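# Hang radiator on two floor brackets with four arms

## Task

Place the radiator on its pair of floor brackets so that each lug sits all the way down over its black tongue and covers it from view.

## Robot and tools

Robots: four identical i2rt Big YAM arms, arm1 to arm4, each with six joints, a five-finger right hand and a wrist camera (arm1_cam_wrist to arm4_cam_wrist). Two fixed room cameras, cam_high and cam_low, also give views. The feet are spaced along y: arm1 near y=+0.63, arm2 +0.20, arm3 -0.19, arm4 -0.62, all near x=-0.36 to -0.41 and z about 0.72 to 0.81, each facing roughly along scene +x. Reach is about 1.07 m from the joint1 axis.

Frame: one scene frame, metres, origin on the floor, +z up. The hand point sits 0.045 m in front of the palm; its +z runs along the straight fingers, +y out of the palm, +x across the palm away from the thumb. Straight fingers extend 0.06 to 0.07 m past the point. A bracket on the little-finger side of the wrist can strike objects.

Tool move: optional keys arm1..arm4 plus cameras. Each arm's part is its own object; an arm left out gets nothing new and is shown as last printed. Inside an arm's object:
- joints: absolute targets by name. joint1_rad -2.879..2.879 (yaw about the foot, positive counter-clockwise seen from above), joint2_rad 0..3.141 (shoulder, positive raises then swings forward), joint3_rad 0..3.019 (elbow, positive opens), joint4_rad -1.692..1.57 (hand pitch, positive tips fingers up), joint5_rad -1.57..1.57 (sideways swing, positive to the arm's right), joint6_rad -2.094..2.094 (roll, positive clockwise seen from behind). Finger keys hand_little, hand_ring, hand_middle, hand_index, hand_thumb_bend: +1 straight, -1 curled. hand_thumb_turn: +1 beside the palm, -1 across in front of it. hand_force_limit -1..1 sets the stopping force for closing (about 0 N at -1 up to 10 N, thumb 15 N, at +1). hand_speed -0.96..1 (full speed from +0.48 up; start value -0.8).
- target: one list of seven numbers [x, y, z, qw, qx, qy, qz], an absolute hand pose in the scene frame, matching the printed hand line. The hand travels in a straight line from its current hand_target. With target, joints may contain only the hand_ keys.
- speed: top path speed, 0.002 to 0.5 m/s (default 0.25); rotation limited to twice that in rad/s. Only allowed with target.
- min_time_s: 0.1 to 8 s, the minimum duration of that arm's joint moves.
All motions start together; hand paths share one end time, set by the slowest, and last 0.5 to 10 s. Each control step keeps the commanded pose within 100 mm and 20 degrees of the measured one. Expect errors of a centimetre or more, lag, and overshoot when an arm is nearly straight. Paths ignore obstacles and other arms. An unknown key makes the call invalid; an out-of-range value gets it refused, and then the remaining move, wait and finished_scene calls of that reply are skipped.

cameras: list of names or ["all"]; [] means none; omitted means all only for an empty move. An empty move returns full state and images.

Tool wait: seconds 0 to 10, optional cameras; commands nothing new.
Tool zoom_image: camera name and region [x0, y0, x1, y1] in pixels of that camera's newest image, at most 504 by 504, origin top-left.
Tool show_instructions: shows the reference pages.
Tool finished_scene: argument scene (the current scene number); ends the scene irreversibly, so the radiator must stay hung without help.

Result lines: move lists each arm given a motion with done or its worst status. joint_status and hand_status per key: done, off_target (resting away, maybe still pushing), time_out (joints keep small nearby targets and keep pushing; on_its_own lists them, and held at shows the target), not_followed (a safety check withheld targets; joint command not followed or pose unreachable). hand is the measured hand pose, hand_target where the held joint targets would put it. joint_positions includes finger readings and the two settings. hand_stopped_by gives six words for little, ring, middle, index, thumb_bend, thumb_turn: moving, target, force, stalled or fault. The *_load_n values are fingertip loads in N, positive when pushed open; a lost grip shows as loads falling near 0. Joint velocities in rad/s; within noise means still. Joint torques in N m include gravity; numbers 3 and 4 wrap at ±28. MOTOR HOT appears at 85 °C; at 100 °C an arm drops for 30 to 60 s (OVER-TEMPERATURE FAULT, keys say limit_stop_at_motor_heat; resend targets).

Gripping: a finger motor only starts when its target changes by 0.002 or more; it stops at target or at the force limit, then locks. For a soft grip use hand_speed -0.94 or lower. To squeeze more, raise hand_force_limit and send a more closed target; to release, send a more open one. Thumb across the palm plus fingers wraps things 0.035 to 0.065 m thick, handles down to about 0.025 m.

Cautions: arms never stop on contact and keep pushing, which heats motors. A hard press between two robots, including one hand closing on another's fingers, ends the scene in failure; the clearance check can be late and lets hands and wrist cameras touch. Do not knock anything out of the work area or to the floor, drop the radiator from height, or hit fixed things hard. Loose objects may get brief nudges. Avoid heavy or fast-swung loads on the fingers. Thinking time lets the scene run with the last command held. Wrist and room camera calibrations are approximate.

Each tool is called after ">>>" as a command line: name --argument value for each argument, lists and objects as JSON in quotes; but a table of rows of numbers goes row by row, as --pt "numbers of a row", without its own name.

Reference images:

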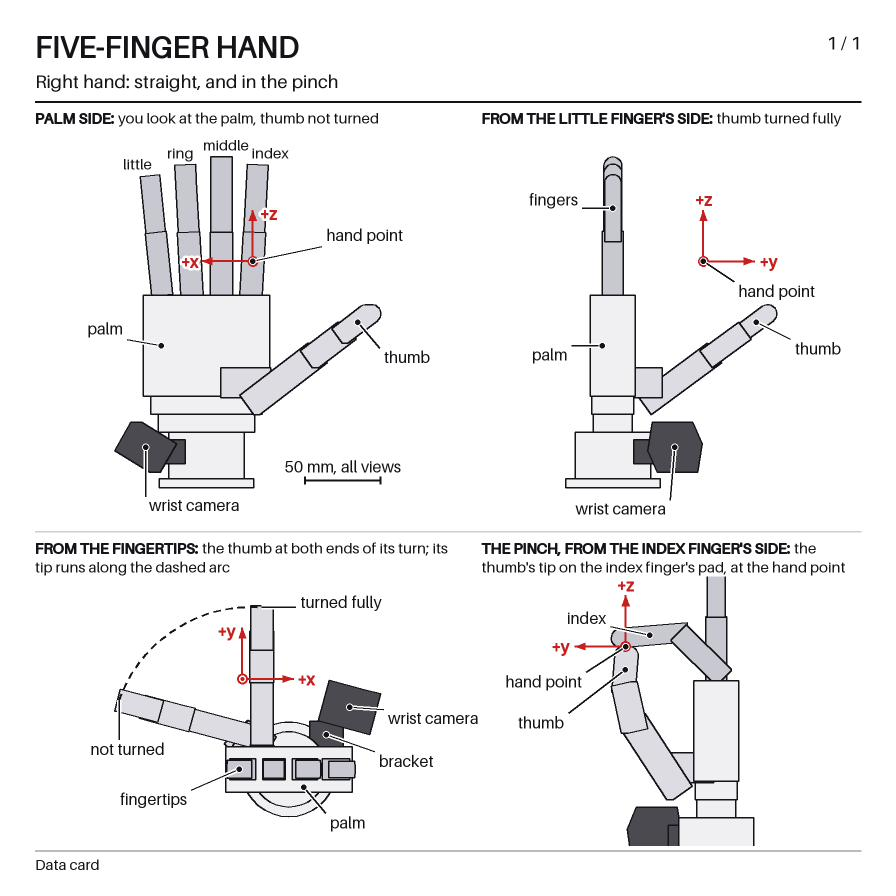

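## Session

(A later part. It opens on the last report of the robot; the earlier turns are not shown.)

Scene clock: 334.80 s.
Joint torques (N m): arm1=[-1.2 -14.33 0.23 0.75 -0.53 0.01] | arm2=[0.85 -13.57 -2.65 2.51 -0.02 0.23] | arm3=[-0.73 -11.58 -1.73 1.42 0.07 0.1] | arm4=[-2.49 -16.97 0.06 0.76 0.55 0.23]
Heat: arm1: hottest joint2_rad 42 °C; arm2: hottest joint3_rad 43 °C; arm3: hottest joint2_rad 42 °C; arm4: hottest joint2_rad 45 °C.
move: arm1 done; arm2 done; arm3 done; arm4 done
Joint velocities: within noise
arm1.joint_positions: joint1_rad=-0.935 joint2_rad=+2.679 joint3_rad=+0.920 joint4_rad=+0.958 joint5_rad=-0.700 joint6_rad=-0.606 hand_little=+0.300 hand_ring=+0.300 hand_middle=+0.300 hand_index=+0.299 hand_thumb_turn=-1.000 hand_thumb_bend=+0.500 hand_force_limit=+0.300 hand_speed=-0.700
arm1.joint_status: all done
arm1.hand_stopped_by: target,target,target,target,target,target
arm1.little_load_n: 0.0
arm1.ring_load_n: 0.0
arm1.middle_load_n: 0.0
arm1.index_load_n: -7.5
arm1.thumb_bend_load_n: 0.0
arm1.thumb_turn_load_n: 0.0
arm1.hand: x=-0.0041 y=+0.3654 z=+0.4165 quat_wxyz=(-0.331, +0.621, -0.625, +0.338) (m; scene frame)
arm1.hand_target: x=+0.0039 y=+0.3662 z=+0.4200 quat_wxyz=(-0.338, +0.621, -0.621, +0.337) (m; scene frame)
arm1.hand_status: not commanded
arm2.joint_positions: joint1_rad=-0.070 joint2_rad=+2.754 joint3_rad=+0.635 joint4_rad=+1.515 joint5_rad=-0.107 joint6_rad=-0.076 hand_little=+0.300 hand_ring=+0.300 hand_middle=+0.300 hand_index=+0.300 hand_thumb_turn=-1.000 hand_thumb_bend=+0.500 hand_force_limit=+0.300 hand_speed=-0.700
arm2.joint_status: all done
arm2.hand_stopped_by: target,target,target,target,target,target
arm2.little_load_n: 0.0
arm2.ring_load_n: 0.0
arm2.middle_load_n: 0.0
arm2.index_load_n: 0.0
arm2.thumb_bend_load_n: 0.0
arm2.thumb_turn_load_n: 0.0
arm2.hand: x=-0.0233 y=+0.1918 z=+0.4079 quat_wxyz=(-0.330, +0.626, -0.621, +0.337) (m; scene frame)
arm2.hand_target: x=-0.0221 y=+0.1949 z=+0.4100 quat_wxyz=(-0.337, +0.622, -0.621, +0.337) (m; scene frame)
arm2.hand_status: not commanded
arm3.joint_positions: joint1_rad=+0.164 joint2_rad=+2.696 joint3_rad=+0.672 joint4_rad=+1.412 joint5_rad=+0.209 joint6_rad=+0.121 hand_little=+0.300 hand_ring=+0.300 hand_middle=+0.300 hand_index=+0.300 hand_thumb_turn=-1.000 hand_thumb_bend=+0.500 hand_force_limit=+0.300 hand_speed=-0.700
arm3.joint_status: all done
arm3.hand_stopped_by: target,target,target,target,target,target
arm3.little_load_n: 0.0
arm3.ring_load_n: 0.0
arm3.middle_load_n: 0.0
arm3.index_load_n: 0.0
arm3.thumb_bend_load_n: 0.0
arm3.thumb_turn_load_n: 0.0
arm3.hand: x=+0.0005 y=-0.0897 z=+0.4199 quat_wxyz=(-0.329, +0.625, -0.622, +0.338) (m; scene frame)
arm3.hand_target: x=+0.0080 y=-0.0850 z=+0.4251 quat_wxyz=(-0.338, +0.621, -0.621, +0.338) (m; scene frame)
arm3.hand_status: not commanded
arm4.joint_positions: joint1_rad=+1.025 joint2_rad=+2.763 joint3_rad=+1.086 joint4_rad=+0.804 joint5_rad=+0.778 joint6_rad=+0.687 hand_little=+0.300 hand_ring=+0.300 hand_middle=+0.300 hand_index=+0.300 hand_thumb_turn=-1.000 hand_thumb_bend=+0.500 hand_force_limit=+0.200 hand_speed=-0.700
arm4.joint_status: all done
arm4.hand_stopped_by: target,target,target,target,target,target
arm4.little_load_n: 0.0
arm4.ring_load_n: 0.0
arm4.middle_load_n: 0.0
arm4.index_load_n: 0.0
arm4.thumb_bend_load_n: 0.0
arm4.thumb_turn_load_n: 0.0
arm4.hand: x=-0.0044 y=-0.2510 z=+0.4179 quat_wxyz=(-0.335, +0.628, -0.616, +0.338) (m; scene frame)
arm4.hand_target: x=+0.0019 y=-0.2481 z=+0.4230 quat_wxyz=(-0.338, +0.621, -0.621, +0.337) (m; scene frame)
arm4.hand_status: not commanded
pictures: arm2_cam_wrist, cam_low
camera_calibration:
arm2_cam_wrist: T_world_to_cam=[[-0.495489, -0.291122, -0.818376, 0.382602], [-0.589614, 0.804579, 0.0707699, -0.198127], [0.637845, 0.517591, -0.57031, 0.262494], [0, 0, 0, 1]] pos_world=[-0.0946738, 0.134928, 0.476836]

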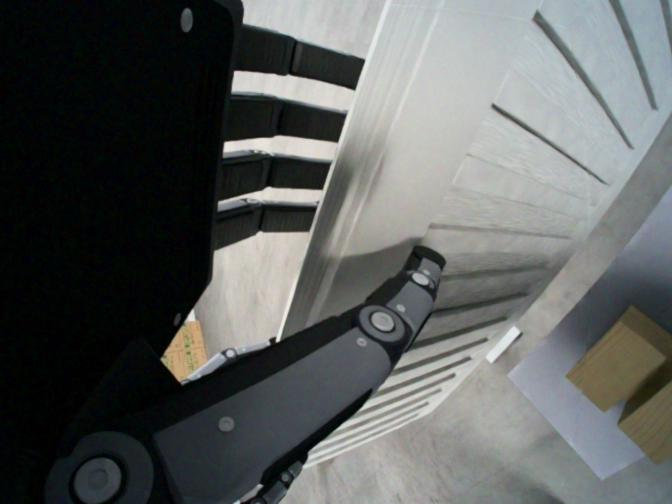

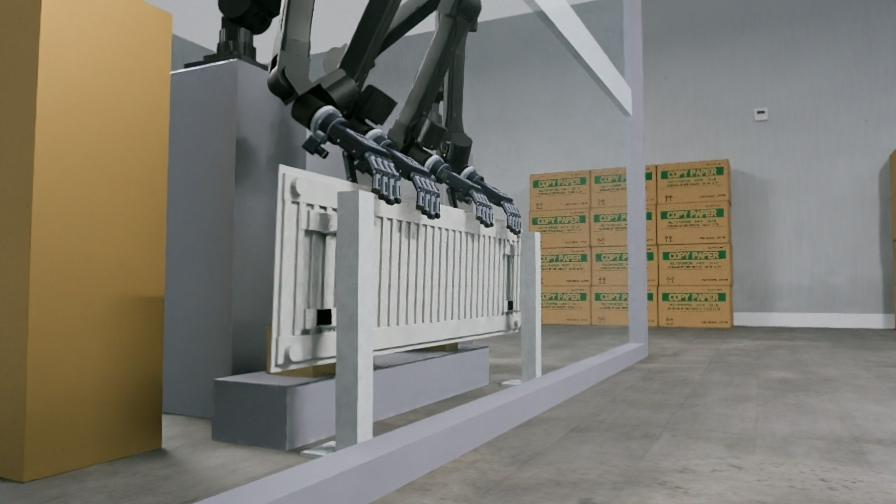

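>>> move --arm1 '{"target":[-0.007,0.352,0.388,-0.3374,0.6214,-0.6214,0.3374],"speed":0.05}' --arm2 '{"target":[-0.030,0.195,0.392,-0.3374,0.6214,-0.6214,0.3374],"speed":0.05}' --arm3 '{"target":[-0.007,-0.085,0.392,-0.3374,0.6214,-0.6214,0.3374],"speed":0.05}' --arm4 '{"target":[-0.011,-0.248,0.385,-0.3374,0.6214,-0.6214,0.3374],"speed":0.05}' --cameras '["arm1_cam_wrist","arm4_cam_wrist","arm3_cam_wrist"]'

Scene clock: 337.10 s.
Joint torques (N m): arm1=[-2.55 -13.04 0.16 0.58 -0.46 -0.27] | arm2=[-0.26 -12.4 -2.41 2.37 -0.07 0.17] | arm3=[0.21 -9.05 -2.02 2.43 0.38 0.1] | arm4=[-0.79 -13.8 0.46 1.17 0.71 0.28]
Heat: arm1: hottest joint2_rad 42 °C; arm2: hottest joint3_rad 43 °C; arm3: hottest joint2_rad 42 °C; arm4: hottest joint2_rad 45 °C.
move: arm1 done; arm2 done; arm3 done; arm4 off_target
Joint velocities: within noise
arm1.joint_positions: joint1_rad=-0.959 joint2_rad=+2.739 joint3_rad=+1.001 joint4_rad=+0.938 joint5_rad=-0.733 joint6_rad=-0.625 hand_little=+0.300 hand_ring=+0.300 hand_middle=+0.300 hand_index=+0.299 hand_thumb_turn=-1.000 hand_thumb_bend=+0.500 hand_force_limit=+0.300 hand_speed=-0.700
arm1.joint_status: not commanded
arm1.hand_stopped_by: target,target,target,target,target,target
arm1.little_load_n: 0.0
arm1.ring_load_n: 0.0
arm1.middle_load_n: 0.0
arm1.index_load_n: 0.0
arm1.thumb_bend_load_n: 0.0
arm1.thumb_turn_load_n: 0.0
arm1.hand: x=-0.0001 y=+0.3500 z=+0.3951 quat_wxyz=(-0.338, +0.621, -0.618, +0.343) (m; scene frame)
arm1.hand_target: x=-0.0070 y=+0.3521 z=+0.3882 quat_wxyz=(-0.337, +0.621, -0.622, +0.337) (m; scene frame)
arm1.hand_status: done (0.010 m and 0.7 deg from the pose sent, 0.032 m and 0.8 deg at the start)
arm2.joint_positions: joint1_rad=-0.070 joint2_rad=+2.796 joint3_rad=+0.659 joint4_rad=+1.536 joint5_rad=-0.110 joint6_rad=-0.076 hand_little=+0.300 hand_ring=+0.300 hand_middle=+0.300 hand_index=+0.300 hand_thumb_turn=-1.000 hand_thumb_bend=+0.500 hand_force_limit=+0.300 hand_speed=-0.700
arm2.joint_status: not commanded
arm2.hand_stopped_by: target,target,target,target,target,target
arm2.little_load_n: 0.0
arm2.ring_load_n: 0.0
arm2.middle_load_n: 0.0
arm2.index_load_n: 0.0
arm2.thumb_bend_load_n: 0.0
arm2.thumb_turn_load_n: 0.0
arm2.hand: x=-0.0254 y=+0.1926 z=+0.3963 quat_wxyz=(-0.332, +0.626, -0.620, +0.337) (m; scene frame)
arm2.hand_target: x=-0.0299 y=+0.1949 z=+0.3921 quat_wxyz=(-0.335, +0.623, -0.623, +0.334) (m; scene frame)
arm2.hand_status: done (0.007 m and 0.9 deg from the pose sent, 0.018 m and 1.0 deg at the start; a joint's target at an end of its range on 33 of 46 steps)
arm3.joint_positions: joint1_rad=+0.164 joint2_rad=+2.785 joint3_rad=+0.719 joint4_rad=+1.459 joint5_rad=+0.210 joint6_rad=+0.128 hand_little=+0.300 hand_ring=+0.300 hand_middle=+0.300 hand_index=+0.300 hand_thumb_turn=-1.000 hand_thumb_bend=+0.500 hand_force_limit=+0.300 hand_speed=-0.700
arm3.joint_status: not commanded
arm3.hand_stopped_by: target,target,target,target,target,target
arm3.little_load_n: 0.0
arm3.ring_load_n: 0.0
arm3.middle_load_n: 0.0
arm3.index_load_n: 0.0
arm3.thumb_bend_load_n: 0.0
arm3.thumb_turn_load_n: 0.5
arm3.hand: x=-0.0049 y=-0.0908 z=+0.3948 quat_wxyz=(-0.332, +0.622, -0.624, +0.338) (m; scene frame)
arm3.hand_target: x=-0.0070 y=-0.0851 z=+0.3921 quat_wxyz=(-0.337, +0.621, -0.621, +0.337) (m; scene frame)
arm3.hand_status: done (0.007 m and 0.7 deg from the pose sent, 0.029 m and 1.0 deg at the start)
arm4.joint_positions: joint1_rad=+1.034 joint2_rad=+2.818 joint3_rad=+1.150 joint4_rad=+0.804 joint5_rad=+0.791 joint6_rad=+0.712 hand_little=+0.300 hand_ring=+0.300 hand_middle=+0.300 hand_index=+0.300 hand_thumb_turn=-1.000 hand_thumb_bend=+0.500 hand_force_limit=+0.200 hand_speed=-0.700
arm4.joint_status: not commanded
arm4.hand_stopped_by: target,target,target,target,target,target
arm4.little_load_n: 0.0
arm4.ring_load_n: 0.0
arm4.middle_load_n: 0.0
arm4.index_load_n: 0.0
arm4.thumb_bend_load_n: 0.0
arm4.thumb_turn_load_n: 0.0
arm4.hand: x=-0.0011 y=-0.2412 z=+0.3995 quat_wxyz=(-0.344, +0.618, -0.622, +0.338) (m; scene frame)
arm4.hand_target: x=-0.0111 y=-0.2483 z=+0.3856 quat_wxyz=(-0.337, +0.621, -0.621, +0.337) (m; scene frame)
arm4.hand_status: off_target (0.019 m and 0.8 deg from the pose sent, 0.034 m and 1.0 deg at the start)
pictures: arm1_cam_wrist, arm3_cam_wrist, arm4_cam_wrist
camera_calibration:
arm1_cam_wrist: T_world_to_cam=[[-0.511056, -0.233777, -0.827146, 0.409338], [-0.567873, 0.814212, 0.120741, -0.335509], [0.645246, 0.531419, -0.548864, 0.145859], [0, 0, 0, 1]] pos_world=[-0.0754467, 0.291357, 0.459148]
arm3_cam_wrist: T_world_to_cam=[[-0.535633, -0.298887, -0.789787, 0.279685], [-0.524474, 0.850758, 0.0337371, 0.0659896], [0.661834, 0.432294, -0.612453, 0.399397], [0, 0, 0, 1]] pos_world=[-0.0799159, -0.145204, 0.463277]
arm4_cam_wrist: T_world_to_cam=[[-0.493276, -0.254564, -0.831791, 0.274851], [-0.534317, 0.843236, 0.0587986, 0.182273], [0.686429, 0.473444, -0.551966, 0.454091], [0, 0, 0, 1]] pos_world=[-0.078732, -0.298719, 0.468544]

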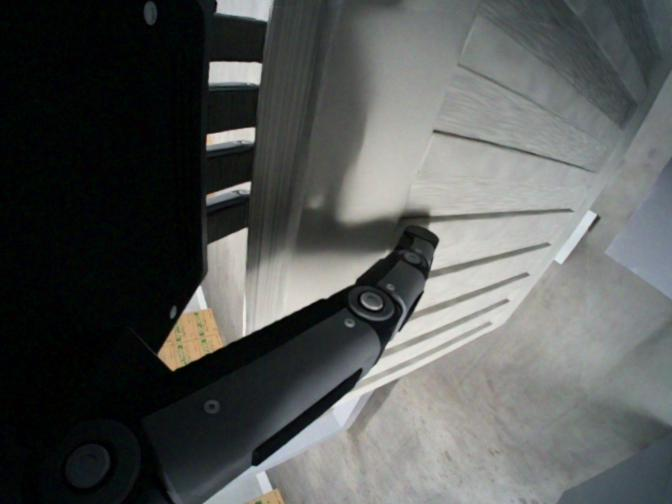

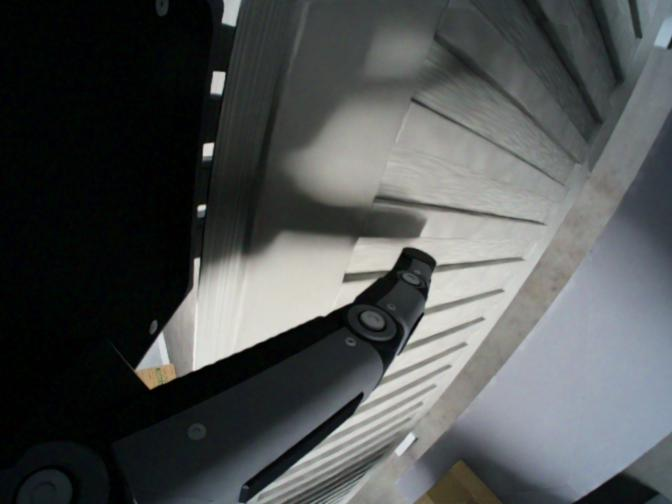

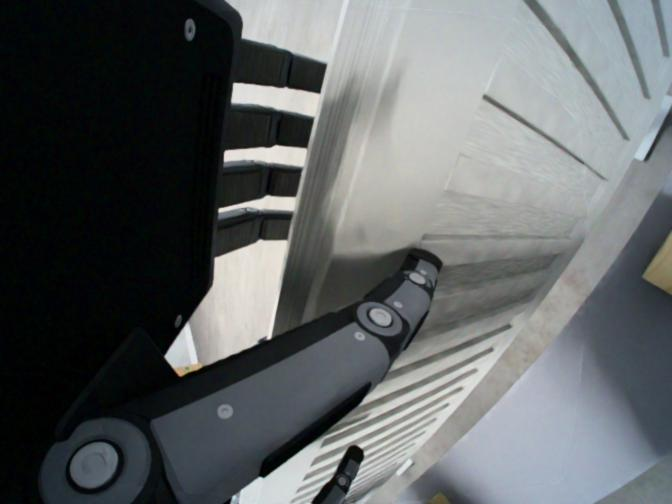

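>>> move --arm1 '{"joints":{"hand_speed":-0.92,"hand_force_limit":-0.75,"hand_little":-0.5,"hand_ring":-0.5,"hand_middle":-0.5,"hand_index":-0.5}}' --arm2 '{"joints":{"hand_speed":-0.92,"hand_force_limit":-0.75,"hand_little":-0.5,"hand_ring":-0.5,"hand_middle":-0.5,"hand_index":-0.5}}' --arm3 '{"joints":{"hand_speed":-0.92,"hand_force_limit":-0.75,"hand_little":-0.5,"hand_ring":-0.5,"hand_middle":-0.5,"hand_index":-0.5}}' --arm4 '{"joints":{"hand_speed":-0.92,"hand_force_limit":-0.75,"hand_little":-0.5,"hand_ring":-0.5,"hand_middle":-0.5,"hand_index":-0.5}}' --cameras '[]'

>>> move --arm1 '{"joints":{"hand_speed":-0.88,"hand_force_limit":1.0,"hand_thumb_bend":-0.8}}' --arm2 '{"joints":{"hand_speed":-0.88,"hand_force_limit":1.0,"hand_thumb_bend":-0.8}}' --arm3 '{"joints":{"hand_speed":-0.88,"hand_force_limit":1.0,"hand_thumb_bend":-0.8}}' --arm4 '{"joints":{"hand_speed":-0.88,"hand_force_limit":1.0,"hand_thumb_bend":-0.8}}' --cameras '[]'

>>> move --arm1 '{"joints":{"hand_speed":-0.92,"hand_force_limit":0.7,"hand_little":-0.8,"hand_ring":-0.8,"hand_middle":-0.8,"hand_index":-0.8}}' --arm2 '{"joints":{"hand_speed":-0.92,"hand_force_limit":0.7,"hand_little":-0.8,"hand_ring":-0.8,"hand_middle":-0.8,"hand_index":-0.8}}' --arm3 '{"joints":{"hand_speed":-0.92,"hand_force_limit":0.7,"hand_little":-0.8,"hand_ring":-0.8,"hand_middle":-0.8,"hand_index":-0.8}}' --arm4 '{"joints":{"hand_speed":-0.92,"hand_force_limit":0.7,"hand_little":-0.8,"hand_ring":-0.8,"hand_middle":-0.8,"hand_index":-0.8}}' --cameras '["cam_low"]'

Scene clock: 341.67 s.
Joint torques (N m): arm1=[-2.61 -13.04 0.06 0.55 -0.4 -0.26] | arm2=[-0.32 -12.04 -2.78 2.48 0.01 0.16] | arm3=[0.09 -9.17 -2.19 2.39 0.34 0.1] | arm4=[-0.91 -13.68 0.38 1.14 0.59 0.26]
Heat: arm1: hottest joint2_rad 42 °C; arm2: hottest joint3_rad 43 °C; arm3: hottest joint2_rad 42 °C; arm4: hottest joint2_rad 45 °C.
move: arm1 off_target; arm2 off_target; arm3 off_target; arm4 off_target
Joint velocities: within noise
arm1.joint_positions: joint1_rad=-0.959 joint2_rad=+2.739 joint3_rad=+1.002 joint4_rad=+0.938 joint5_rad=-0.735 joint6_rad=-0.626 hand_little=-0.334 hand_ring=-0.245 hand_middle=-0.178 hand_index=-0.216 hand_thumb_turn=-1.000 hand_thumb_bend=+0.500 hand_force_limit=-0.750 hand_speed=-0.920
arm1.joint_status: hand_little off_target (ended at -0.334, target -0.500); hand_ring off_target (ended at -0.245, target -0.500); hand_middle off_target (ended at -0.178, target -0.500); hand_index off_target (ended at -0.216, target -0.500); the others done
arm1.hand_stopped_by: force,force,force,force,target,target
arm1.little_load_n: 1.0
arm1.ring_load_n: 0.0
arm1.middle_load_n: 0.0
arm1.index_load_n: 0.0
arm1.thumb_bend_load_n: 0.0
arm1.thumb_turn_load_n: 0.0
arm1.hand: x=+0.0004 y=+0.3496 z=+0.3953 quat_wxyz=(-0.339, +0.621, -0.617, +0.344) (m; scene frame)
arm1.hand_target: x=-0.0069 y=+0.3520 z=+0.3882 quat_wxyz=(-0.337, +0.621, -0.621, +0.338) (m; scene frame)
arm1.hand_status: not commanded
arm2.joint_positions: joint1_rad=-0.070 joint2_rad=+2.796 joint3_rad=+0.663 joint4_rad=+1.538 joint5_rad=-0.110 joint6_rad=-0.076 hand_little=-0.125 hand_ring=-0.065 hand_middle=-0.020 hand_index=-0.043 hand_thumb_turn=-1.000 hand_thumb_bend=+0.500 hand_force_limit=-0.750 hand_speed=-0.920
arm2.joint_status: hand_little off_target (ended at -0.125, target -0.500); hand_ring off_target (ended at -0.065, target -0.500); hand_middle off_target (ended at -0.020, target -0.500); hand_index off_target (ended at -0.043, target -0.500); the others done
arm2.hand_stopped_by: force,force,force,force,target,target
arm2.little_load_n: 0.0
arm2.ring_load_n: 0.0
arm2.middle_load_n: 0.0
arm2.index_load_n: 0.0
arm2.thumb_bend_load_n: 0.0
arm2.thumb_turn_load_n: 0.0
arm2.hand: x=-0.0232 y=+0.1924 z=+0.3965 quat_wxyz=(-0.333, +0.626, -0.619, +0.339) (m; scene frame)
arm2.hand_target: x=-0.0299 y=+0.1949 z=+0.3921 quat_wxyz=(-0.335, +0.623, -0.623, +0.334) (m; scene frame)
arm2.hand_status: not commanded
arm3.joint_positions: joint1_rad=+0.164 joint2_rad=+2.785 joint3_rad=+0.721 joint4_rad=+1.459 joint5_rad=+0.212 joint6_rad=+0.129 hand_little=-0.163 hand_ring=-0.148 hand_middle=-0.058 hand_index=-0.095 hand_thumb_turn=-1.000 hand_thumb_bend=+0.500 hand_force_limit=-0.750 hand_speed=-0.920
arm3.joint_status: hand_little off_target (ended at -0.163, target -0.500); hand_ring off_target (ended at -0.148, target -0.500); hand_middle off_target (ended at -0.058, target -0.500); hand_index off_target (ended at -0.095, target -0.500); the others done
arm3.hand_stopped_by: force,force,force,force,target,target
arm3.little_load_n: 1.0
arm3.ring_load_n: 0.0
arm3.middle_load_n: 0.0
arm3.index_load_n: 0.0
arm3.thumb_bend_load_n: 0.0
arm3.thumb_turn_load_n: 0.0
arm3.hand: x=-0.0033 y=-0.0906 z=+0.3949 quat_wxyz=(-0.333, +0.621, -0.624, +0.339) (m; scene frame)
arm3.hand_target: x=-0.0070 y=-0.0851 z=+0.3921 quat_wxyz=(-0.337, +0.621, -0.621, +0.337) (m; scene frame)
arm3.hand_status: not commanded
arm4.joint_positions: joint1_rad=+1.034 joint2_rad=+2.818 joint3_rad=+1.151 joint4_rad=+0.804 joint5_rad=+0.793 joint6_rad=+0.712 hand_little=-0.312 hand_ring=-0.230 hand_middle=-0.185 hand_index=-0.230 hand_thumb_turn=-1.000 hand_thumb_bend=+0.500 hand_force_limit=-0.750 hand_speed=-0.920
arm4.joint_status: hand_little off_target (ended at -0.312, target -0.500); hand_ring off_target (ended at -0.230, target -0.500); hand_middle off_target (ended at -0.185, target -0.500); hand_index off_target (ended at -0.230, target -0.500); the others done
arm4.hand_stopped_by: force,force,force,force,target,target
arm4.little_load_n: 2.5
arm4.ring_load_n: 0.0
arm4.middle_load_n: 0.0
arm4.index_load_n: 0.0
arm4.thumb_bend_load_n: 0.0
arm4.thumb_turn_load_n: 0.0
arm4.hand: x=-0.0005 y=-0.2410 z=+0.3998 quat_wxyz=(-0.344, +0.617, -0.622, +0.339) (m; scene frame)
arm4.hand_target: x=-0.0110 y=-0.2482 z=+0.3856 quat_wxyz=(-0.338, +0.622, -0.621, +0.337) (m; scene frame)
arm4.hand_status: not commanded
pictures: none
No camera images: "cameras" was empty.

Scene clock: 347.10 s.
Joint torques (N m): arm1=[-2.73 -13.1 0.08 0.64 -0.36 -0.1] | arm2=[0.38 -12.51 -2.88 2.39 -0.02 0.21] | arm3=[0.21 -9.35 -2.18 2.43 0.34 0.1] | arm4=[-0.97 -13.74 0.38 1.16 0.61 0.3]
Heat: arm1: hottest joint2_rad 42 °C; arm2: hottest joint3_rad 43 °C; arm3: hottest joint2_rad 42 °C; arm4: hottest joint2_rad 45 °C.
move: arm1 off_target; arm2 off_target; arm3 off_target; arm4 off_target
Joint velocities: within noise
arm1.joint_positions: joint1_rad=-0.959 joint2_rad=+2.739 joint3_rad=+1.002 joint4_rad=+0.936 joint5_rad=-0.736 joint6_rad=-0.640 hand_little=-0.334 hand_ring=-0.244 hand_middle=-0.178 hand_index=-0.216 hand_thumb_turn=-1.000 hand_thumb_bend=+0.411 hand_force_limit=+1.000 hand_speed=-0.880
arm1.joint_status: hand_thumb_bend off_target (ended at +0.411, target -0.800); the others done
arm1.hand_stopped_by: force,force,force,force,force,target
arm1.little_load_n: 2.5
arm1.ring_load_n: 3.5
arm1.middle_load_n: 0.0
arm1.index_load_n: 2.0
arm1.thumb_bend_load_n: 15.0
arm1.thumb_turn_load_n: 2.5
arm1.hand: x=-0.0001 y=+0.3493 z=+0.3947 quat_wxyz=(-0.337, +0.626, -0.613, +0.345) (m; scene frame)
arm1.hand_target: x=-0.0069 y=+0.3521 z=+0.3882 quat_wxyz=(-0.337, +0.621, -0.621, +0.338) (m; scene frame)
arm1.hand_status: not commanded
arm2.joint_positions: joint1_rad=-0.070 joint2_rad=+2.798 joint3_rad=+0.663 joint4_rad=+1.538 joint5_rad=-0.111 joint6_rad=-0.081 hand_little=-0.125 hand_ring=-0.065 hand_middle=-0.020 hand_index=-0.042 hand_thumb_turn=-1.000 hand_thumb_bend=+0.124 hand_force_limit=+1.000 hand_speed=-0.880
arm2.joint_status: hand_thumb_bend off_target (ended at +0.124, target -0.800); the others done
arm2.hand_stopped_by: force,force,force,force,force,target
arm2.little_load_n: 5.5
arm2.ring_load_n: 4.0
arm2.middle_load_n: 0.0
arm2.index_load_n: 4.5
arm2.thumb_bend_load_n: 14.5
arm2.thumb_turn_load_n: 1.5
arm2.hand: x=-0.0241 y=+0.1924 z=+0.3957 quat_wxyz=(-0.332, +0.628, -0.617, +0.339) (m; scene frame)
arm2.hand_target: x=-0.0297 y=+0.1949 z=+0.3922 quat_wxyz=(-0.335, +0.623, -0.623, +0.334) (m; scene frame)
arm2.hand_status: not commanded
arm3.joint_positions: joint1_rad=+0.165 joint2_rad=+2.787 joint3_rad=+0.721 joint4_rad=+1.459 joint5_rad=+0.212 joint6_rad=+0.128 hand_little=-0.163 hand_ring=-0.147 hand_middle=-0.058 hand_index=-0.095 hand_thumb_turn=-1.000 hand_thumb_bend=+0.212 hand_force_limit=+1.000 hand_speed=-0.880
arm3.joint_status: hand_thumb_bend off_target (ended at +0.212, target -0.800); the others done
arm3.hand_stopped_by: force,force,force,force,force,target
arm3.little_load_n: 6.5
arm3.ring_load_n: 1.5
arm3.middle_load_n: 0.0
arm3.index_load_n: 3.0
arm3.thumb_bend_load_n: 15.0
arm3.thumb_turn_load_n: 1.5
arm3.hand: x=-0.0045 y=-0.0906 z=+0.3940 quat_wxyz=(-0.332, +0.621, -0.624, +0.339) (m; scene frame)
arm3.hand_target: x=-0.0071 y=-0.0850 z=+0.3921 quat_wxyz=(-0.337, +0.622, -0.621, +0.337) (m; scene frame)
arm3.hand_status: not commanded
arm4.joint_positions: joint1_rad=+1.034 joint2_rad=+2.818 joint3_rad=+1.151 joint4_rad=+0.804 joint5_rad=+0.793 joint6_rad=+0.709 hand_little=-0.312 hand_ring=-0.230 hand_middle=-0.185 hand_index=-0.230 hand_thumb_turn=-1.000 hand_thumb_bend=+0.409 hand_force_limit=+1.000 hand_speed=-0.880
arm4.joint_status: hand_thumb_bend off_target (ended at +0.409, target -0.800); the others done
arm4.hand_stopped_by: force,force,force,force,force,target
arm4.little_load_n: 4.0
arm4.ring_load_n: 2.0
arm4.middle_load_n: 0.0
arm4.index_load_n: 2.5
arm4.thumb_bend_load_n: 14.5
arm4.thumb_turn_load_n: 1.5
arm4.hand: x=-0.0008 y=-0.2411 z=+0.3995 quat_wxyz=(-0.344, +0.618, -0.621, +0.339) (m; scene frame)
arm4.hand_target: x=-0.0110 y=-0.2483 z=+0.3856 quat_wxyz=(-0.338, +0.621, -0.621, +0.337) (m; scene frame)
arm4.hand_status: not commanded
pictures: none
No camera images: "cameras" was empty.

Scene clock: 348.47 s.
Joint torques (N m): arm1=[-2.73 -13.22 -0.01 0.7 -0.32 -0.1] | arm2=[0.26 -12.51 -3.02 2.52 0.02 0.24] | arm3=[0.15 -9.47 -2.36 2.39 0.34 0.09] | arm4=[-0.97 -13.86 0.4 1.14 0.6 0.3]
Heat: arm1: hottest joint2_rad 42 °C; arm2: hottest joint3_rad 43 °C; arm3: hottest joint2_rad 42 °C; arm4: hottest joint2_rad 45 °C.
move: arm1 off_target; arm2 off_target; arm3 off_target; arm4 off_target
Joint velocities: within noise
arm1.joint_positions: joint1_rad=-0.959 joint2_rad=+2.740 joint3_rad=+1.003 joint4_rad=+0.934 joint5_rad=-0.737 joint6_rad=-0.640 hand_little=-0.354 hand_ring=-0.257 hand_middle=-0.205 hand_index=-0.229 hand_thumb_turn=-1.000 hand_thumb_bend=+0.412 hand_force_limit=+0.700 hand_speed=-0.920
arm1.joint_status: hand_little off_target (ended at -0.354, target -0.800); hand_ring off_target (ended at -0.257, target -0.800); hand_middle off_target (ended at -0.205, target -0.800); hand_index off_target (ended at -0.229, target -0.800); the others done
arm1.hand_stopped_by: force,force,force,force,force,target
arm1.little_load_n: 7.5
arm1.ring_load_n: 8.0
arm1.middle_load_n: 10.0
arm1.index_load_n: 7.0
arm1.thumb_bend_load_n: 18.0
arm1.thumb_turn_load_n: 3.0
arm1.hand: x=-0.0001 y=+0.3496 z=+0.3945 quat_wxyz=(-0.338, +0.626, -0.613, +0.344) (m; scene frame)
arm1.hand_target: x=-0.0069 y=+0.3520 z=+0.3882 quat_wxyz=(-0.337, +0.621, -0.621, +0.338) (m; scene frame)
arm1.hand_status: not commanded
arm2.joint_positions: joint1_rad=-0.070 joint2_rad=+2.798 joint3_rad=+0.664 joint4_rad=+1.538 joint5_rad=-0.112 joint6_rad=-0.081 hand_little=-0.138 hand_ring=-0.077 hand_middle=-0.046 hand_index=-0.055 hand_thumb_turn=-1.000 hand_thumb_bend=+0.125 hand_force_limit=+0.700 hand_speed=-0.920
arm2.joint_status: hand_little off_target (ended at -0.138, target -0.800); hand_ring off_target (ended at -0.077, target -0.800); hand_middle off_target (ended at -0.046, target -0.800); hand_index off_target (ended at -0.055, target -0.800); the others done
arm2.hand_stopped_by: force,force,force,force,force,target
arm2.little_load_n: 7.5
arm2.ring_load_n: 7.5
arm2.middle_load_n: 10.0
arm2.index_load_n: 8.0
arm2.thumb_bend_load_n: 16.0
arm2.thumb_turn_load_n: 2.0
arm2.hand: x=-0.0239 y=+0.1926 z=+0.3955 quat_wxyz=(-0.333, +0.628, -0.617, +0.338) (m; scene frame)
arm2.hand_target: x=-0.0299 y=+0.1949 z=+0.3921 quat_wxyz=(-0.335, +0.623, -0.623, +0.334) (m; scene frame)
arm2.hand_status: not commanded
arm3.joint_positions: joint1_rad=+0.165 joint2_rad=+2.788 joint3_rad=+0.724 joint4_rad=+1.459 joint5_rad=+0.212 joint6_rad=+0.128 hand_little=-0.175 hand_ring=-0.175 hand_middle=-0.085 hand_index=-0.115 hand_thumb_turn=-1.000 hand_thumb_bend=+0.213 hand_force_limit=+0.700 hand_speed=-0.920
arm3.joint_status: hand_little off_target (ended at -0.175, target -0.800); hand_ring off_target (ended at -0.175, target -0.800); hand_middle off_target (ended at -0.085, target -0.800); hand_index off_target (ended at -0.115, target -0.800); the others done
arm3.hand_stopped_by: force,force,force,force,force,target
arm3.little_load_n: 5.5
arm3.ring_load_n: 8.0
arm3.middle_load_n: 9.5
arm3.index_load_n: 7.0
arm3.thumb_bend_load_n: 19.0
arm3.thumb_turn_load_n: 2.0
arm3.hand: x=-0.0036 y=-0.0904 z=+0.3937 quat_wxyz=(-0.332, +0.621, -0.624, +0.339) (m; scene frame)
arm3.hand_target: x=-0.0072 y=-0.0851 z=+0.3921 quat_wxyz=(-0.337, +0.622, -0.621, +0.337) (m; scene frame)
arm3.hand_status: not commanded
arm4.joint_positions: joint1_rad=+1.034 joint2_rad=+2.819 joint3_rad=+1.151 joint4_rad=+0.804 joint5_rad=+0.793 joint6_rad=+0.709 hand_little=-0.332 hand_ring=-0.250 hand_middle=-0.211 hand_index=-0.250 hand_thumb_turn=-1.000 hand_thumb_bend=+0.410 hand_force_limit=+0.700 hand_speed=-0.920
arm4.joint_status: hand_little off_target (ended at -0.332, target -0.800); hand_ring off_target (ended at -0.250, target -0.800); hand_middle off_target (ended at -0.211, target -0.800); hand_index off_target (ended at -0.250, target -0.800); the others done
arm4.hand_stopped_by: force,force,force,force,force,target
arm4.little_load_n: 9.0
arm4.ring_load_n: 9.0
arm4.middle_load_n: 11.5
arm4.index_load_n: 8.0
arm4.thumb_bend_load_n: 18.0
arm4.thumb_turn_load_n: 1.0
arm4.hand: x=-0.0010 y=-0.2418 z=+0.3990 quat_wxyz=(-0.343, +0.618, -0.621, +0.339) (m; scene frame)
arm4.hand_target: x=-0.0111 y=-0.2483 z=+0.3855 quat_wxyz=(-0.337, +0.622, -0.621, +0.337) (m; scene frame)
arm4.hand_status: not commanded
pictures: cam_low

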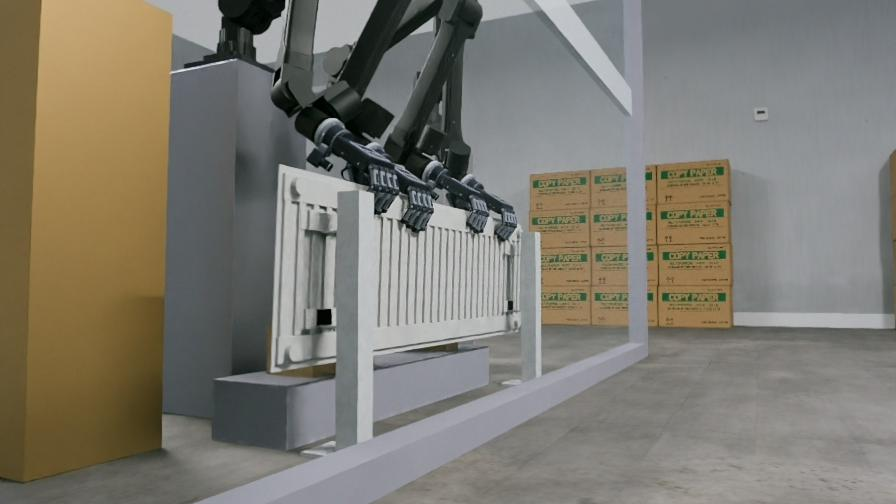

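>>> move --arm1 '{"target":[0.016,0.352,0.430,-0.3536,0.6124,-0.6124,0.3536],"speed":0.05}' --arm2 '{"target":[-0.008,0.195,0.430,-0.3374,0.6214,-0.6214,0.3374],"speed":0.05}' --arm3 '{"target":[0.012,-0.085,0.430,-0.3536,0.6124,-0.6124,0.3536],"speed":0.05}' --arm4 '{"target":[0.012,-0.248,0.434,-0.3536,0.6124,-0.6124,0.3536],"speed":0.05}' --cameras '["cam_low"]'

>>> move --arm1 '{"target":[0.026,0.352,0.445,-0.3695,0.6029,-0.6029,0.3695],"speed":0.05}' --arm2 '{"target":[0.002,0.195,0.445,-0.3374,0.6214,-0.6214,0.3374],"speed":0.05}' --arm3 '{"target":[0.022,-0.085,0.445,-0.3536,0.6124,-0.6124,0.3536],"speed":0.05}' --arm4 '{"target":[0.022,-0.248,0.449,-0.3695,0.6029,-0.6029,0.3695],"speed":0.05}' --cameras '["cam_low","cam_high"]'

>>> zoom_image --camera "cam_low" --region '[270, 180, 390, 350]'

Scene clock: 351.00 s.
Joint torques (N m): arm1=[-1.26 -18.78 -3.37 2.25 -1.17 0.54] | arm2=[0.38 -18.96 -5.74 3.22 0.1 0.29] | arm3=[-0.5 -15.33 -5.57 2.97 0.33 -0.08] | arm4=[-2.84 -21.13 -3.63 2.1 1.89 -0.2]
Heat: arm1: hottest joint2_rad 42 °C; arm2: hottest joint3_rad 43 °C; arm3: hottest joint2_rad 42 °C; arm4: hottest joint2_rad 45 °C.
move: arm1 off_target; arm2 off_target; arm3 off_target; arm4 off_target
Joint velocities: within noise
arm1.joint_positions: joint1_rad=-0.950 joint2_rad=+2.732 joint3_rad=+0.996 joint4_rad=+0.934 joint5_rad=-0.725 joint6_rad=-0.633 hand_little=-0.353 hand_ring=-0.257 hand_middle=-0.205 hand_index=-0.229 hand_thumb_turn=-1.000 hand_thumb_bend=+0.413 hand_force_limit=+0.700 hand_speed=-0.920
arm1.joint_status: not commanded
arm1.hand_stopped_by: force,force,force,force,force,target
arm1.little_load_n: 9.0
arm1.ring_load_n: 8.0
arm1.middle_load_n: 8.0
arm1.index_load_n: 3.0
arm1.thumb_bend_load_n: 22.5
arm1.thumb_turn_load_n: 1.0
arm1.hand: x=+0.0019 y=+0.3514 z=+0.3966 quat_wxyz=(-0.335, +0.626, -0.615, +0.343) (m; scene frame)
arm1.hand_target: x=+0.0157 y=+0.3523 z=+0.4275 quat_wxyz=(-0.354, +0.614, -0.612, +0.352) (m; scene frame)
arm1.hand_status: off_target (0.036 m and 2.9 deg from the pose sent, 0.039 m and 2.6 deg at the start)
arm2.joint_positions: joint1_rad=-0.066 joint2_rad=+2.747 joint3_rad=+0.657 joint4_rad=+1.441 joint5_rad=-0.106 joint6_rad=-0.081 hand_little=-0.138 hand_ring=-0.077 hand_middle=-0.046 hand_index=-0.055 hand_thumb_turn=-1.000 hand_thumb_bend=+0.126 hand_force_limit=+0.700 hand_speed=-0.920
arm2.joint_status: not commanded
arm2.hand_stopped_by: force,force,force,force,force,target
arm2.little_load_n: 5.0
arm2.ring_load_n: 8.0
arm2.middle_load_n: 12.5
arm2.index_load_n: 8.0
arm2.thumb_bend_load_n: 21.0
arm2.thumb_turn_load_n: 2.5
arm2.hand: x=-0.0234 y=+0.1927 z=+0.3968 quat_wxyz=(-0.317, +0.635, -0.627, +0.322) (m; scene frame)
arm2.hand_target: x=-0.0086 y=+0.1951 z=+0.4276 quat_wxyz=(-0.338, +0.622, -0.621, +0.337) (m; scene frame)
arm2.hand_status: off_target (0.037 m and 3.4 deg from the pose sent, 0.038 m and 1.0 deg at the start)
arm3.joint_positions: joint1_rad=+0.165 joint2_rad=+2.781 joint3_rad=+0.722 joint4_rad=+1.455 joint5_rad=+0.212 joint6_rad=+0.127 hand_little=-0.175 hand_ring=-0.174 hand_middle=-0.085 hand_index=-0.114 hand_thumb_turn=-1.000 hand_thumb_bend=+0.213 hand_force_limit=+0.700 hand_speed=-0.920
arm3.joint_status: not commanded
arm3.hand_stopped_by: force,force,force,force,force,target
arm3.little_load_n: 6.5
arm3.ring_load_n: 9.5
arm3.middle_load_n: 10.5
arm3.index_load_n: 8.0
arm3.thumb_bend_load_n: 19.5
arm3.thumb_turn_load_n: 2.0
arm3.hand: x=-0.0021 y=-0.0901 z=+0.3956 quat_wxyz=(-0.333, +0.621, -0.623, +0.339) (m; scene frame)
arm3.hand_target: x=+0.0118 y=-0.0850 z=+0.4276 quat_wxyz=(-0.354, +0.612, -0.612, +0.354) (m; scene frame)
arm3.hand_status: off_target (0.038 m and 3.3 deg from the pose sent, 0.040 m and 3.4 deg at the start)
arm4.joint_positions: joint1_rad=+1.025 joint2_rad=+2.819 joint3_rad=+1.138 joint4_rad=+0.830 joint5_rad=+0.777 joint6_rad=+0.687 hand_little=-0.332 hand_ring=-0.250 hand_middle=-0.211 hand_index=-0.249 hand_thumb_turn=-1.000 hand_thumb_bend=+0.410 hand_force_limit=+0.700 hand_speed=-0.920
arm4.joint_status: not commanded
arm4.hand_stopped_by: force,force,force,force,force,target
arm4.little_load_n: 2.0
arm4.ring_load_n: 4.0
arm4.middle_load_n: 11.0
arm4.index_load_n: 12.0
arm4.thumb_bend_load_n: 19.0
arm4.thumb_turn_load_n: 4.5
arm4.hand: x=-0.0009 y=-0.2452 z=+0.4000 quat_wxyz=(-0.344, +0.623, -0.617, +0.336) (m; scene frame)
arm4.hand_target: x=+0.0122 y=-0.2477 z=+0.4312 quat_wxyz=(-0.353, +0.612, -0.613, +0.354) (m; scene frame)
arm4.hand_status: off_target (0.036 m and 2.6 deg from the pose sent, 0.038 m and 2.4 deg at the start)
pictures: cam_low

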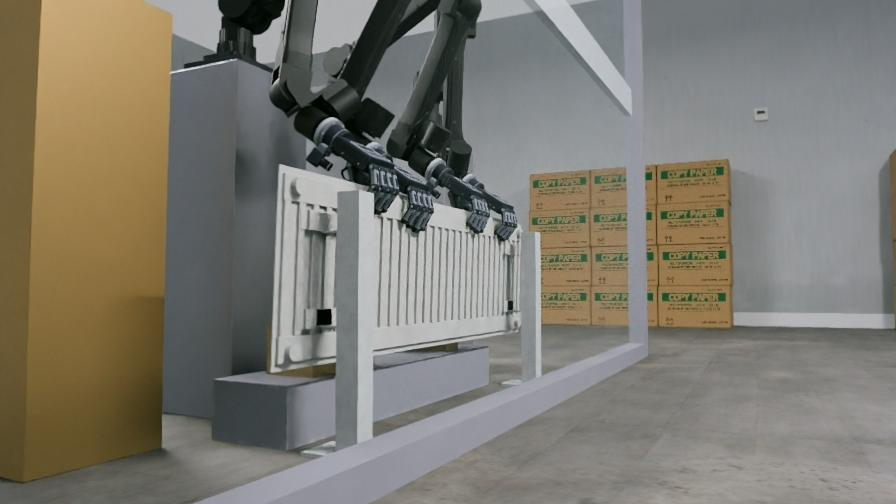

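Scene clock: 352.20 s.
Joint torques (N m): arm1=[-0.85 -18.49 -2.09 2.71 -1.74 0.76] | arm2=[0.5 -20.01 -5.3 3.15 -0.02 0.28] | arm3=[-0.91 -16.62 -5.63 3.41 0.2 -0.01] | arm4=[-3.31 -20.78 -2.74 2.51 2.62 -0.34]
Heat: arm1: hottest joint2_rad 42 °C; arm2: hottest joint3_rad 43 °C; arm3: hottest joint2_rad 42 °C; arm4: hottest joint2_rad 45 °C.
move: arm1 off_target; arm2 off_target; arm3 off_target; arm4 off_target
Joint velocities: within noise
arm1.joint_positions: joint1_rad=-0.950 joint2_rad=+2.715 joint3_rad=+0.967 joint4_rad=+0.983 joint5_rad=-0.735 joint6_rad=-0.610 hand_little=-0.353 hand_ring=-0.257 hand_middle=-0.205 hand_index=-0.229 hand_thumb_turn=-1.000 hand_thumb_bend=+0.414 hand_force_limit=+0.700 hand_speed=-0.920
arm1.joint_status: not commanded
arm1.hand_stopped_by: force,force,force,force,force,target
arm1.little_load_n: 12.0
arm1.ring_load_n: 7.0
arm1.middle_load_n: 4.0
arm1.index_load_n: 0.0
arm1.thumb_bend_load_n: 27.0
arm1.thumb_turn_load_n: -1.5
arm1.hand: x=+0.0036 y=+0.3535 z=+0.4091 quat_wxyz=(-0.341, +0.620, -0.611, +0.354) (m; scene frame)
arm1.hand_target: x=+0.0252 y=+0.3524 z=+0.4426 quat_wxyz=(-0.370, +0.605, -0.602, +0.367) (m; scene frame)
arm1.hand_status: off_target (0.042 m and 4.3 deg from the pose sent, 0.054 m and 5.8 deg at the start)
arm2.joint_positions: joint1_rad=-0.063 joint2_rad=+2.703 joint3_rad=+0.645 joint4_rad=+1.381 joint5_rad=-0.100 joint6_rad=-0.081 hand_little=-0.138 hand_ring=-0.077 hand_middle=-0.046 hand_index=-0.055 hand_thumb_turn=-1.000 hand_thumb_bend=+0.127 hand_force_limit=+0.700 hand_speed=-0.920
arm2.joint_status: not commanded
arm2.hand_stopped_by: force,force,force,force,force,target
arm2.little_load_n: 4.5
arm2.ring_load_n: 8.5
arm2.middle_load_n: 14.0
arm2.index_load_n: 7.0
arm2.thumb_bend_load_n: 23.0
arm2.thumb_turn_load_n: 2.0
arm2.hand: x=-0.0228 y=+0.1926 z=+0.4022 quat_wxyz=(-0.308, +0.639, -0.632, +0.313) (m; scene frame)
arm2.hand_target: x=+0.0010 y=+0.1952 z=+0.4415 quat_wxyz=(-0.338, +0.622, -0.621, +0.337) (m; scene frame)
arm2.hand_status: off_target (0.050 m and 5.0 deg from the pose sent, 0.054 m and 3.4 deg at the start)
arm3.joint_positions: joint1_rad=+0.165 joint2_rad=+2.746 joint3_rad=+0.714 joint4_rad=+1.400 joint5_rad=+0.209 joint6_rad=+0.118 hand_little=-0.176 hand_ring=-0.174 hand_middle=-0.085 hand_index=-0.114 hand_thumb_turn=-1.000 hand_thumb_bend=+0.214 hand_force_limit=+0.700 hand_speed=-0.920
arm3.joint_status: not commanded
arm3.hand_stopped_by: force,force,force,force,force,target
arm3.little_load_n: 2.0
arm3.ring_load_n: 9.5
arm3.middle_load_n: 10.0
arm3.index_load_n: 8.0
arm3.thumb_bend_load_n: 24.5
arm3.thumb_turn_load_n: 2.5
arm3.hand: x=-0.0015 y=-0.0898 z=+0.3988 quat_wxyz=(-0.322, +0.630, -0.623, +0.333) (m; scene frame)
arm3.hand_target: x=+0.0213 y=-0.0851 z=+0.4410 quat_wxyz=(-0.354, +0.612, -0.612, +0.354) (m; scene frame)
arm3.hand_status: off_target (0.052 m and 4.9 deg from the pose sent, 0.055 m and 3.3 deg at the start)
arm4.joint_positions: joint1_rad=+1.025 joint2_rad=+2.812 joint3_rad=+1.111 joint4_rad=+0.888 joint5_rad=+0.788 joint6_rad=+0.652 hand_little=-0.333 hand_ring=-0.250 hand_middle=-0.211 hand_index=-0.249 hand_thumb_turn=-1.000 hand_thumb_bend=+0.411 hand_force_limit=+0.700 hand_speed=-0.920
arm4.joint_status: not commanded
arm4.hand_stopped_by: force,force,force,force,force,target
arm4.little_load_n: 0.0
arm4.ring_load_n: 0.0
arm4.middle_load_n: 7.5
arm4.index_load_n: 13.0
arm4.thumb_bend_load_n: 21.0
arm4.thumb_turn_load_n: 7.5
arm4.hand: x=-0.0003 y=-0.2494 z=+0.4089 quat_wxyz=(-0.354, +0.622, -0.608, +0.344) (m; scene frame)
arm4.hand_target: x=+0.0216 y=-0.2482 z=+0.4457 quat_wxyz=(-0.368, +0.602, -0.604, +0.370) (m; scene frame)
arm4.hand_status: off_target (0.046 m and 4.1 deg from the pose sent, 0.054 m and 5.5 deg at the start)
pictures: cam_high, cam_low

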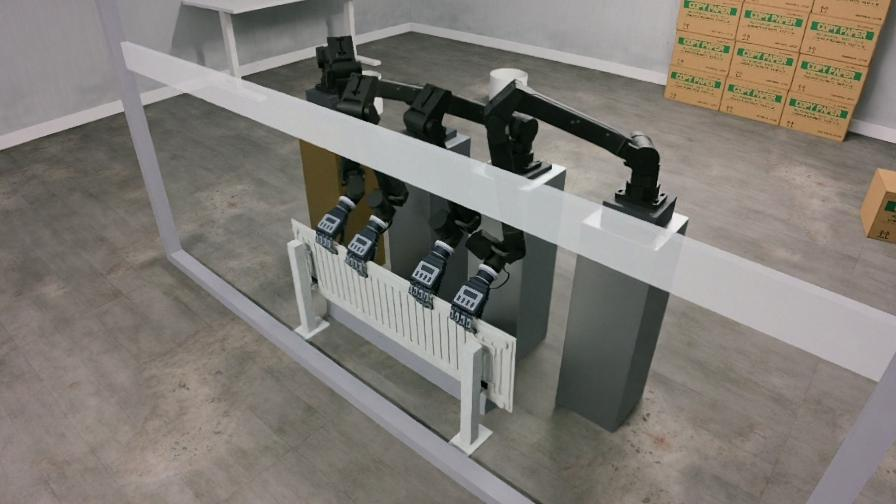

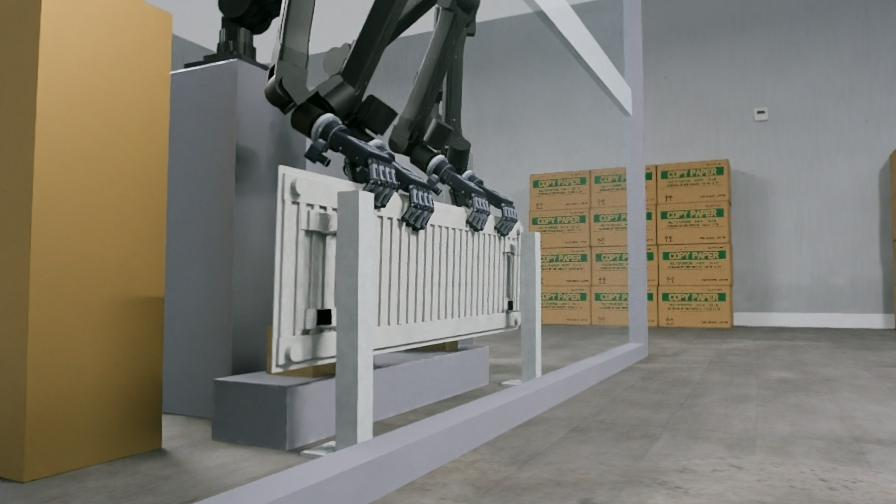

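Scaled by 2.965 from the camera's 896x504 image, which has a finer 1280x720 frame.

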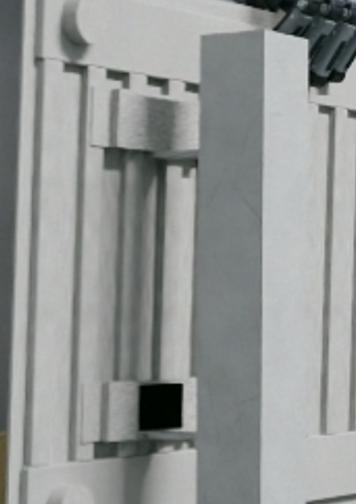

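>>> move --arm1 '{"target":[0.046,0.352,0.447,-0.3695,0.6029,-0.6029,0.3695],"speed":0.04}' --arm2 '{"target":[0.022,0.195,0.450,-0.3374,0.6214,-0.6214,0.3374],"speed":0.04}' --arm3 '{"target":[0.042,-0.085,0.450,-0.3536,0.6124,-0.6124,0.3536],"speed":0.04}' --arm4 '{"target":[0.042,-0.248,0.451,-0.3695,0.6029,-0.6029,0.3695],"speed":0.04}' --cameras '["cam_low","cam_high"]'

>>> zoom_image --camera "cam_low" --region '[270, 180, 390, 350]'

Scene clock: 354.37 s.
Joint torques (N m): arm1=[1.14 -18.55 -0.16 2.39 -1.4 0.9] | arm2=[0.79 -21.42 -3.18 3.26 -0.08 0.39] | arm3=[-1.67 -17.49 -3.45 3.44 0.22 -0.09] | arm4=[-6.07 -21.36 -1.29 2.51 2.32 -0.39]
Heat: arm1: hottest joint2_rad 42 °C; arm2: hottest joint3_rad 43 °C; arm3: hottest joint2_rad 43 °C; arm4: hottest joint2_rad 45 °C.
move: arm1 off_target; arm2 off_target; arm3 off_target; arm4 off_target
Joint velocities: within noise
arm1.joint_positions: joint1_rad=-0.939 joint2_rad=+2.709 joint3_rad=+0.967 joint4_rad=+0.983 joint5_rad=-0.716 joint6_rad=-0.590 hand_little=-0.353 hand_ring=-0.257 hand_middle=-0.205 hand_index=-0.229 hand_thumb_turn=-1.000 hand_thumb_bend=+0.414 hand_force_limit=+0.700 hand_speed=-0.920
arm1.joint_status: not commanded
arm1.hand_stopped_by: force,force,force,force,force,target
arm1.little_load_n: 14.0
arm1.ring_load_n: 6.5
arm1.middle_load_n: 0.0
arm1.index_load_n: 0.0
arm1.thumb_bend_load_n: 32.0
arm1.thumb_turn_load_n: -3.5
arm1.hand: x=+0.0074 y=+0.3531 z=+0.4105 quat_wxyz=(-0.338, +0.616, -0.618, +0.353) (m; scene frame)
arm1.hand_target: x=+0.0444 y=+0.3531 z=+0.4454 quat_wxyz=(-0.371, +0.605, -0.602, +0.367) (m; scene frame)
arm1.hand_status: off_target (0.053 m and 4.7 deg from the pose sent, 0.057 m and 4.3 deg at the start)
arm2.joint_positions: joint1_rad=-0.058 joint2_rad=+2.667 joint3_rad=+0.648 joint4_rad=+1.308 joint5_rad=-0.095 joint6_rad=-0.081 hand_little=-0.138 hand_ring=-0.077 hand_middle=-0.046 hand_index=-0.055 hand_thumb_turn=-1.000 hand_thumb_bend=+0.128 hand_force_limit=+0.700 hand_speed=-0.920
arm2.joint_status: not commanded
arm2.hand_stopped_by: force,force,force,force,force,target
arm2.little_load_n: 2.0
arm2.ring_load_n: 7.5
arm2.middle_load_n: 15.0
arm2.index_load_n: 7.5
arm2.thumb_bend_load_n: 25.5
arm2.thumb_turn_load_n: 2.5
arm2.hand: x=-0.0206 y=+0.1933 z=+0.4034 quat_wxyz=(-0.298, +0.644, -0.637, +0.302) (m; scene frame)
arm2.hand_target: x=+0.0201 y=+0.1953 z=+0.4472 quat_wxyz=(-0.338, +0.622, -0.621, +0.337) (m; scene frame)
arm2.hand_status: off_target (0.063 m and 6.9 deg from the pose sent, 0.066 m and 5.0 deg at the start)
arm3.joint_positions: joint1_rad=+0.159 joint2_rad=+2.713 joint3_rad=+0.714 joint4_rad=+1.334 joint5_rad=+0.196 joint6_rad=+0.115 hand_little=-0.176 hand_ring=-0.174 hand_middle=-0.084 hand_index=-0.114 hand_thumb_turn=-1.000 hand_thumb_bend=+0.214 hand_force_limit=+0.700 hand_speed=-0.920
arm3.joint_status: not commanded
arm3.hand_stopped_by: force,force,force,force,force,target
arm3.little_load_n: 0.0
arm3.ring_load_n: 9.0
arm3.middle_load_n: 12.0
arm3.index_load_n: 10.0
arm3.thumb_bend_load_n: 25.5
arm3.thumb_turn_load_n: 3.5
arm3.hand: x=-0.0002 y=-0.0896 z=+0.3994 quat_wxyz=(-0.311, +0.638, -0.626, +0.323) (m; scene frame)
arm3.hand_target: x=+0.0402 y=-0.0854 z=+0.4467 quat_wxyz=(-0.353, +0.612, -0.612, +0.354) (m; scene frame)
arm3.hand_status: off_target (0.066 m and 6.9 deg from the pose sent, 0.067 m and 4.9 deg at the start)
arm4.joint_positions: joint1_rad=+1.017 joint2_rad=+2.807 joint3_rad=+1.111 joint4_rad=+0.889 joint5_rad=+0.768 joint6_rad=+0.622 hand_little=-0.333 hand_ring=-0.250 hand_middle=-0.211 hand_index=-0.249 hand_thumb_turn=-0.999 hand_thumb_bend=+0.411 hand_force_limit=+0.700 hand_speed=-0.920
arm4.joint_status: not commanded
arm4.hand_stopped_by: force,force,force,force,force,target
arm4.little_load_n: 0.0
arm4.ring_load_n: 0.0
arm4.middle_load_n: 4.5
arm4.index_load_n: 14.5
arm4.thumb_bend_load_n: 23.5
arm4.thumb_turn_load_n: 10.5
arm4.hand: x=+0.0013 y=-0.2484 z=+0.4094 quat_wxyz=(-0.351, +0.632, -0.601, +0.341) (m; scene frame)
arm4.hand_target: x=+0.0410 y=-0.2490 z=+0.4483 quat_wxyz=(-0.367, +0.602, -0.604, +0.370) (m; scene frame)
arm4.hand_status: off_target (0.058 m and 5.1 deg from the pose sent, 0.060 m and 4.1 deg at the start)
pictures: cam_high, cam_low

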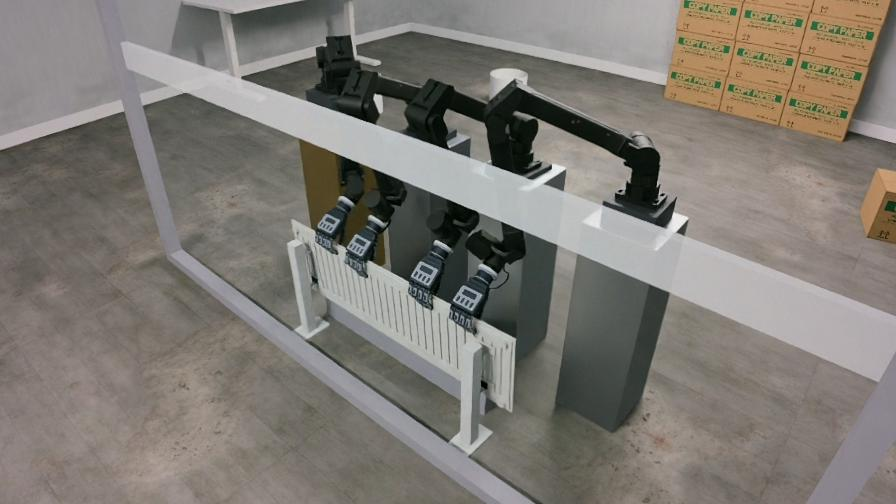

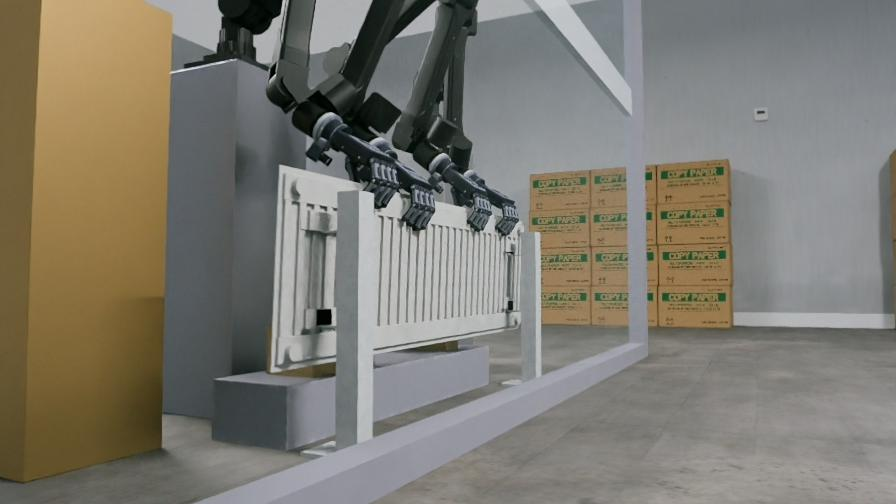

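Scaled by 2.965 from the camera's 896x504 image, which has a finer 1280x720 frame.

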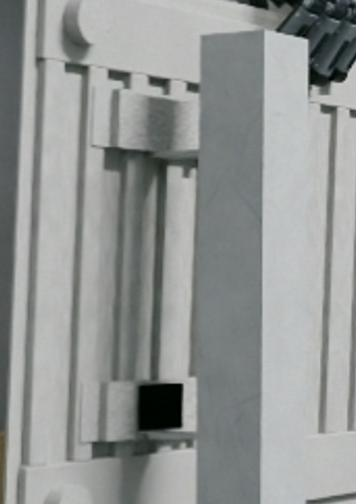

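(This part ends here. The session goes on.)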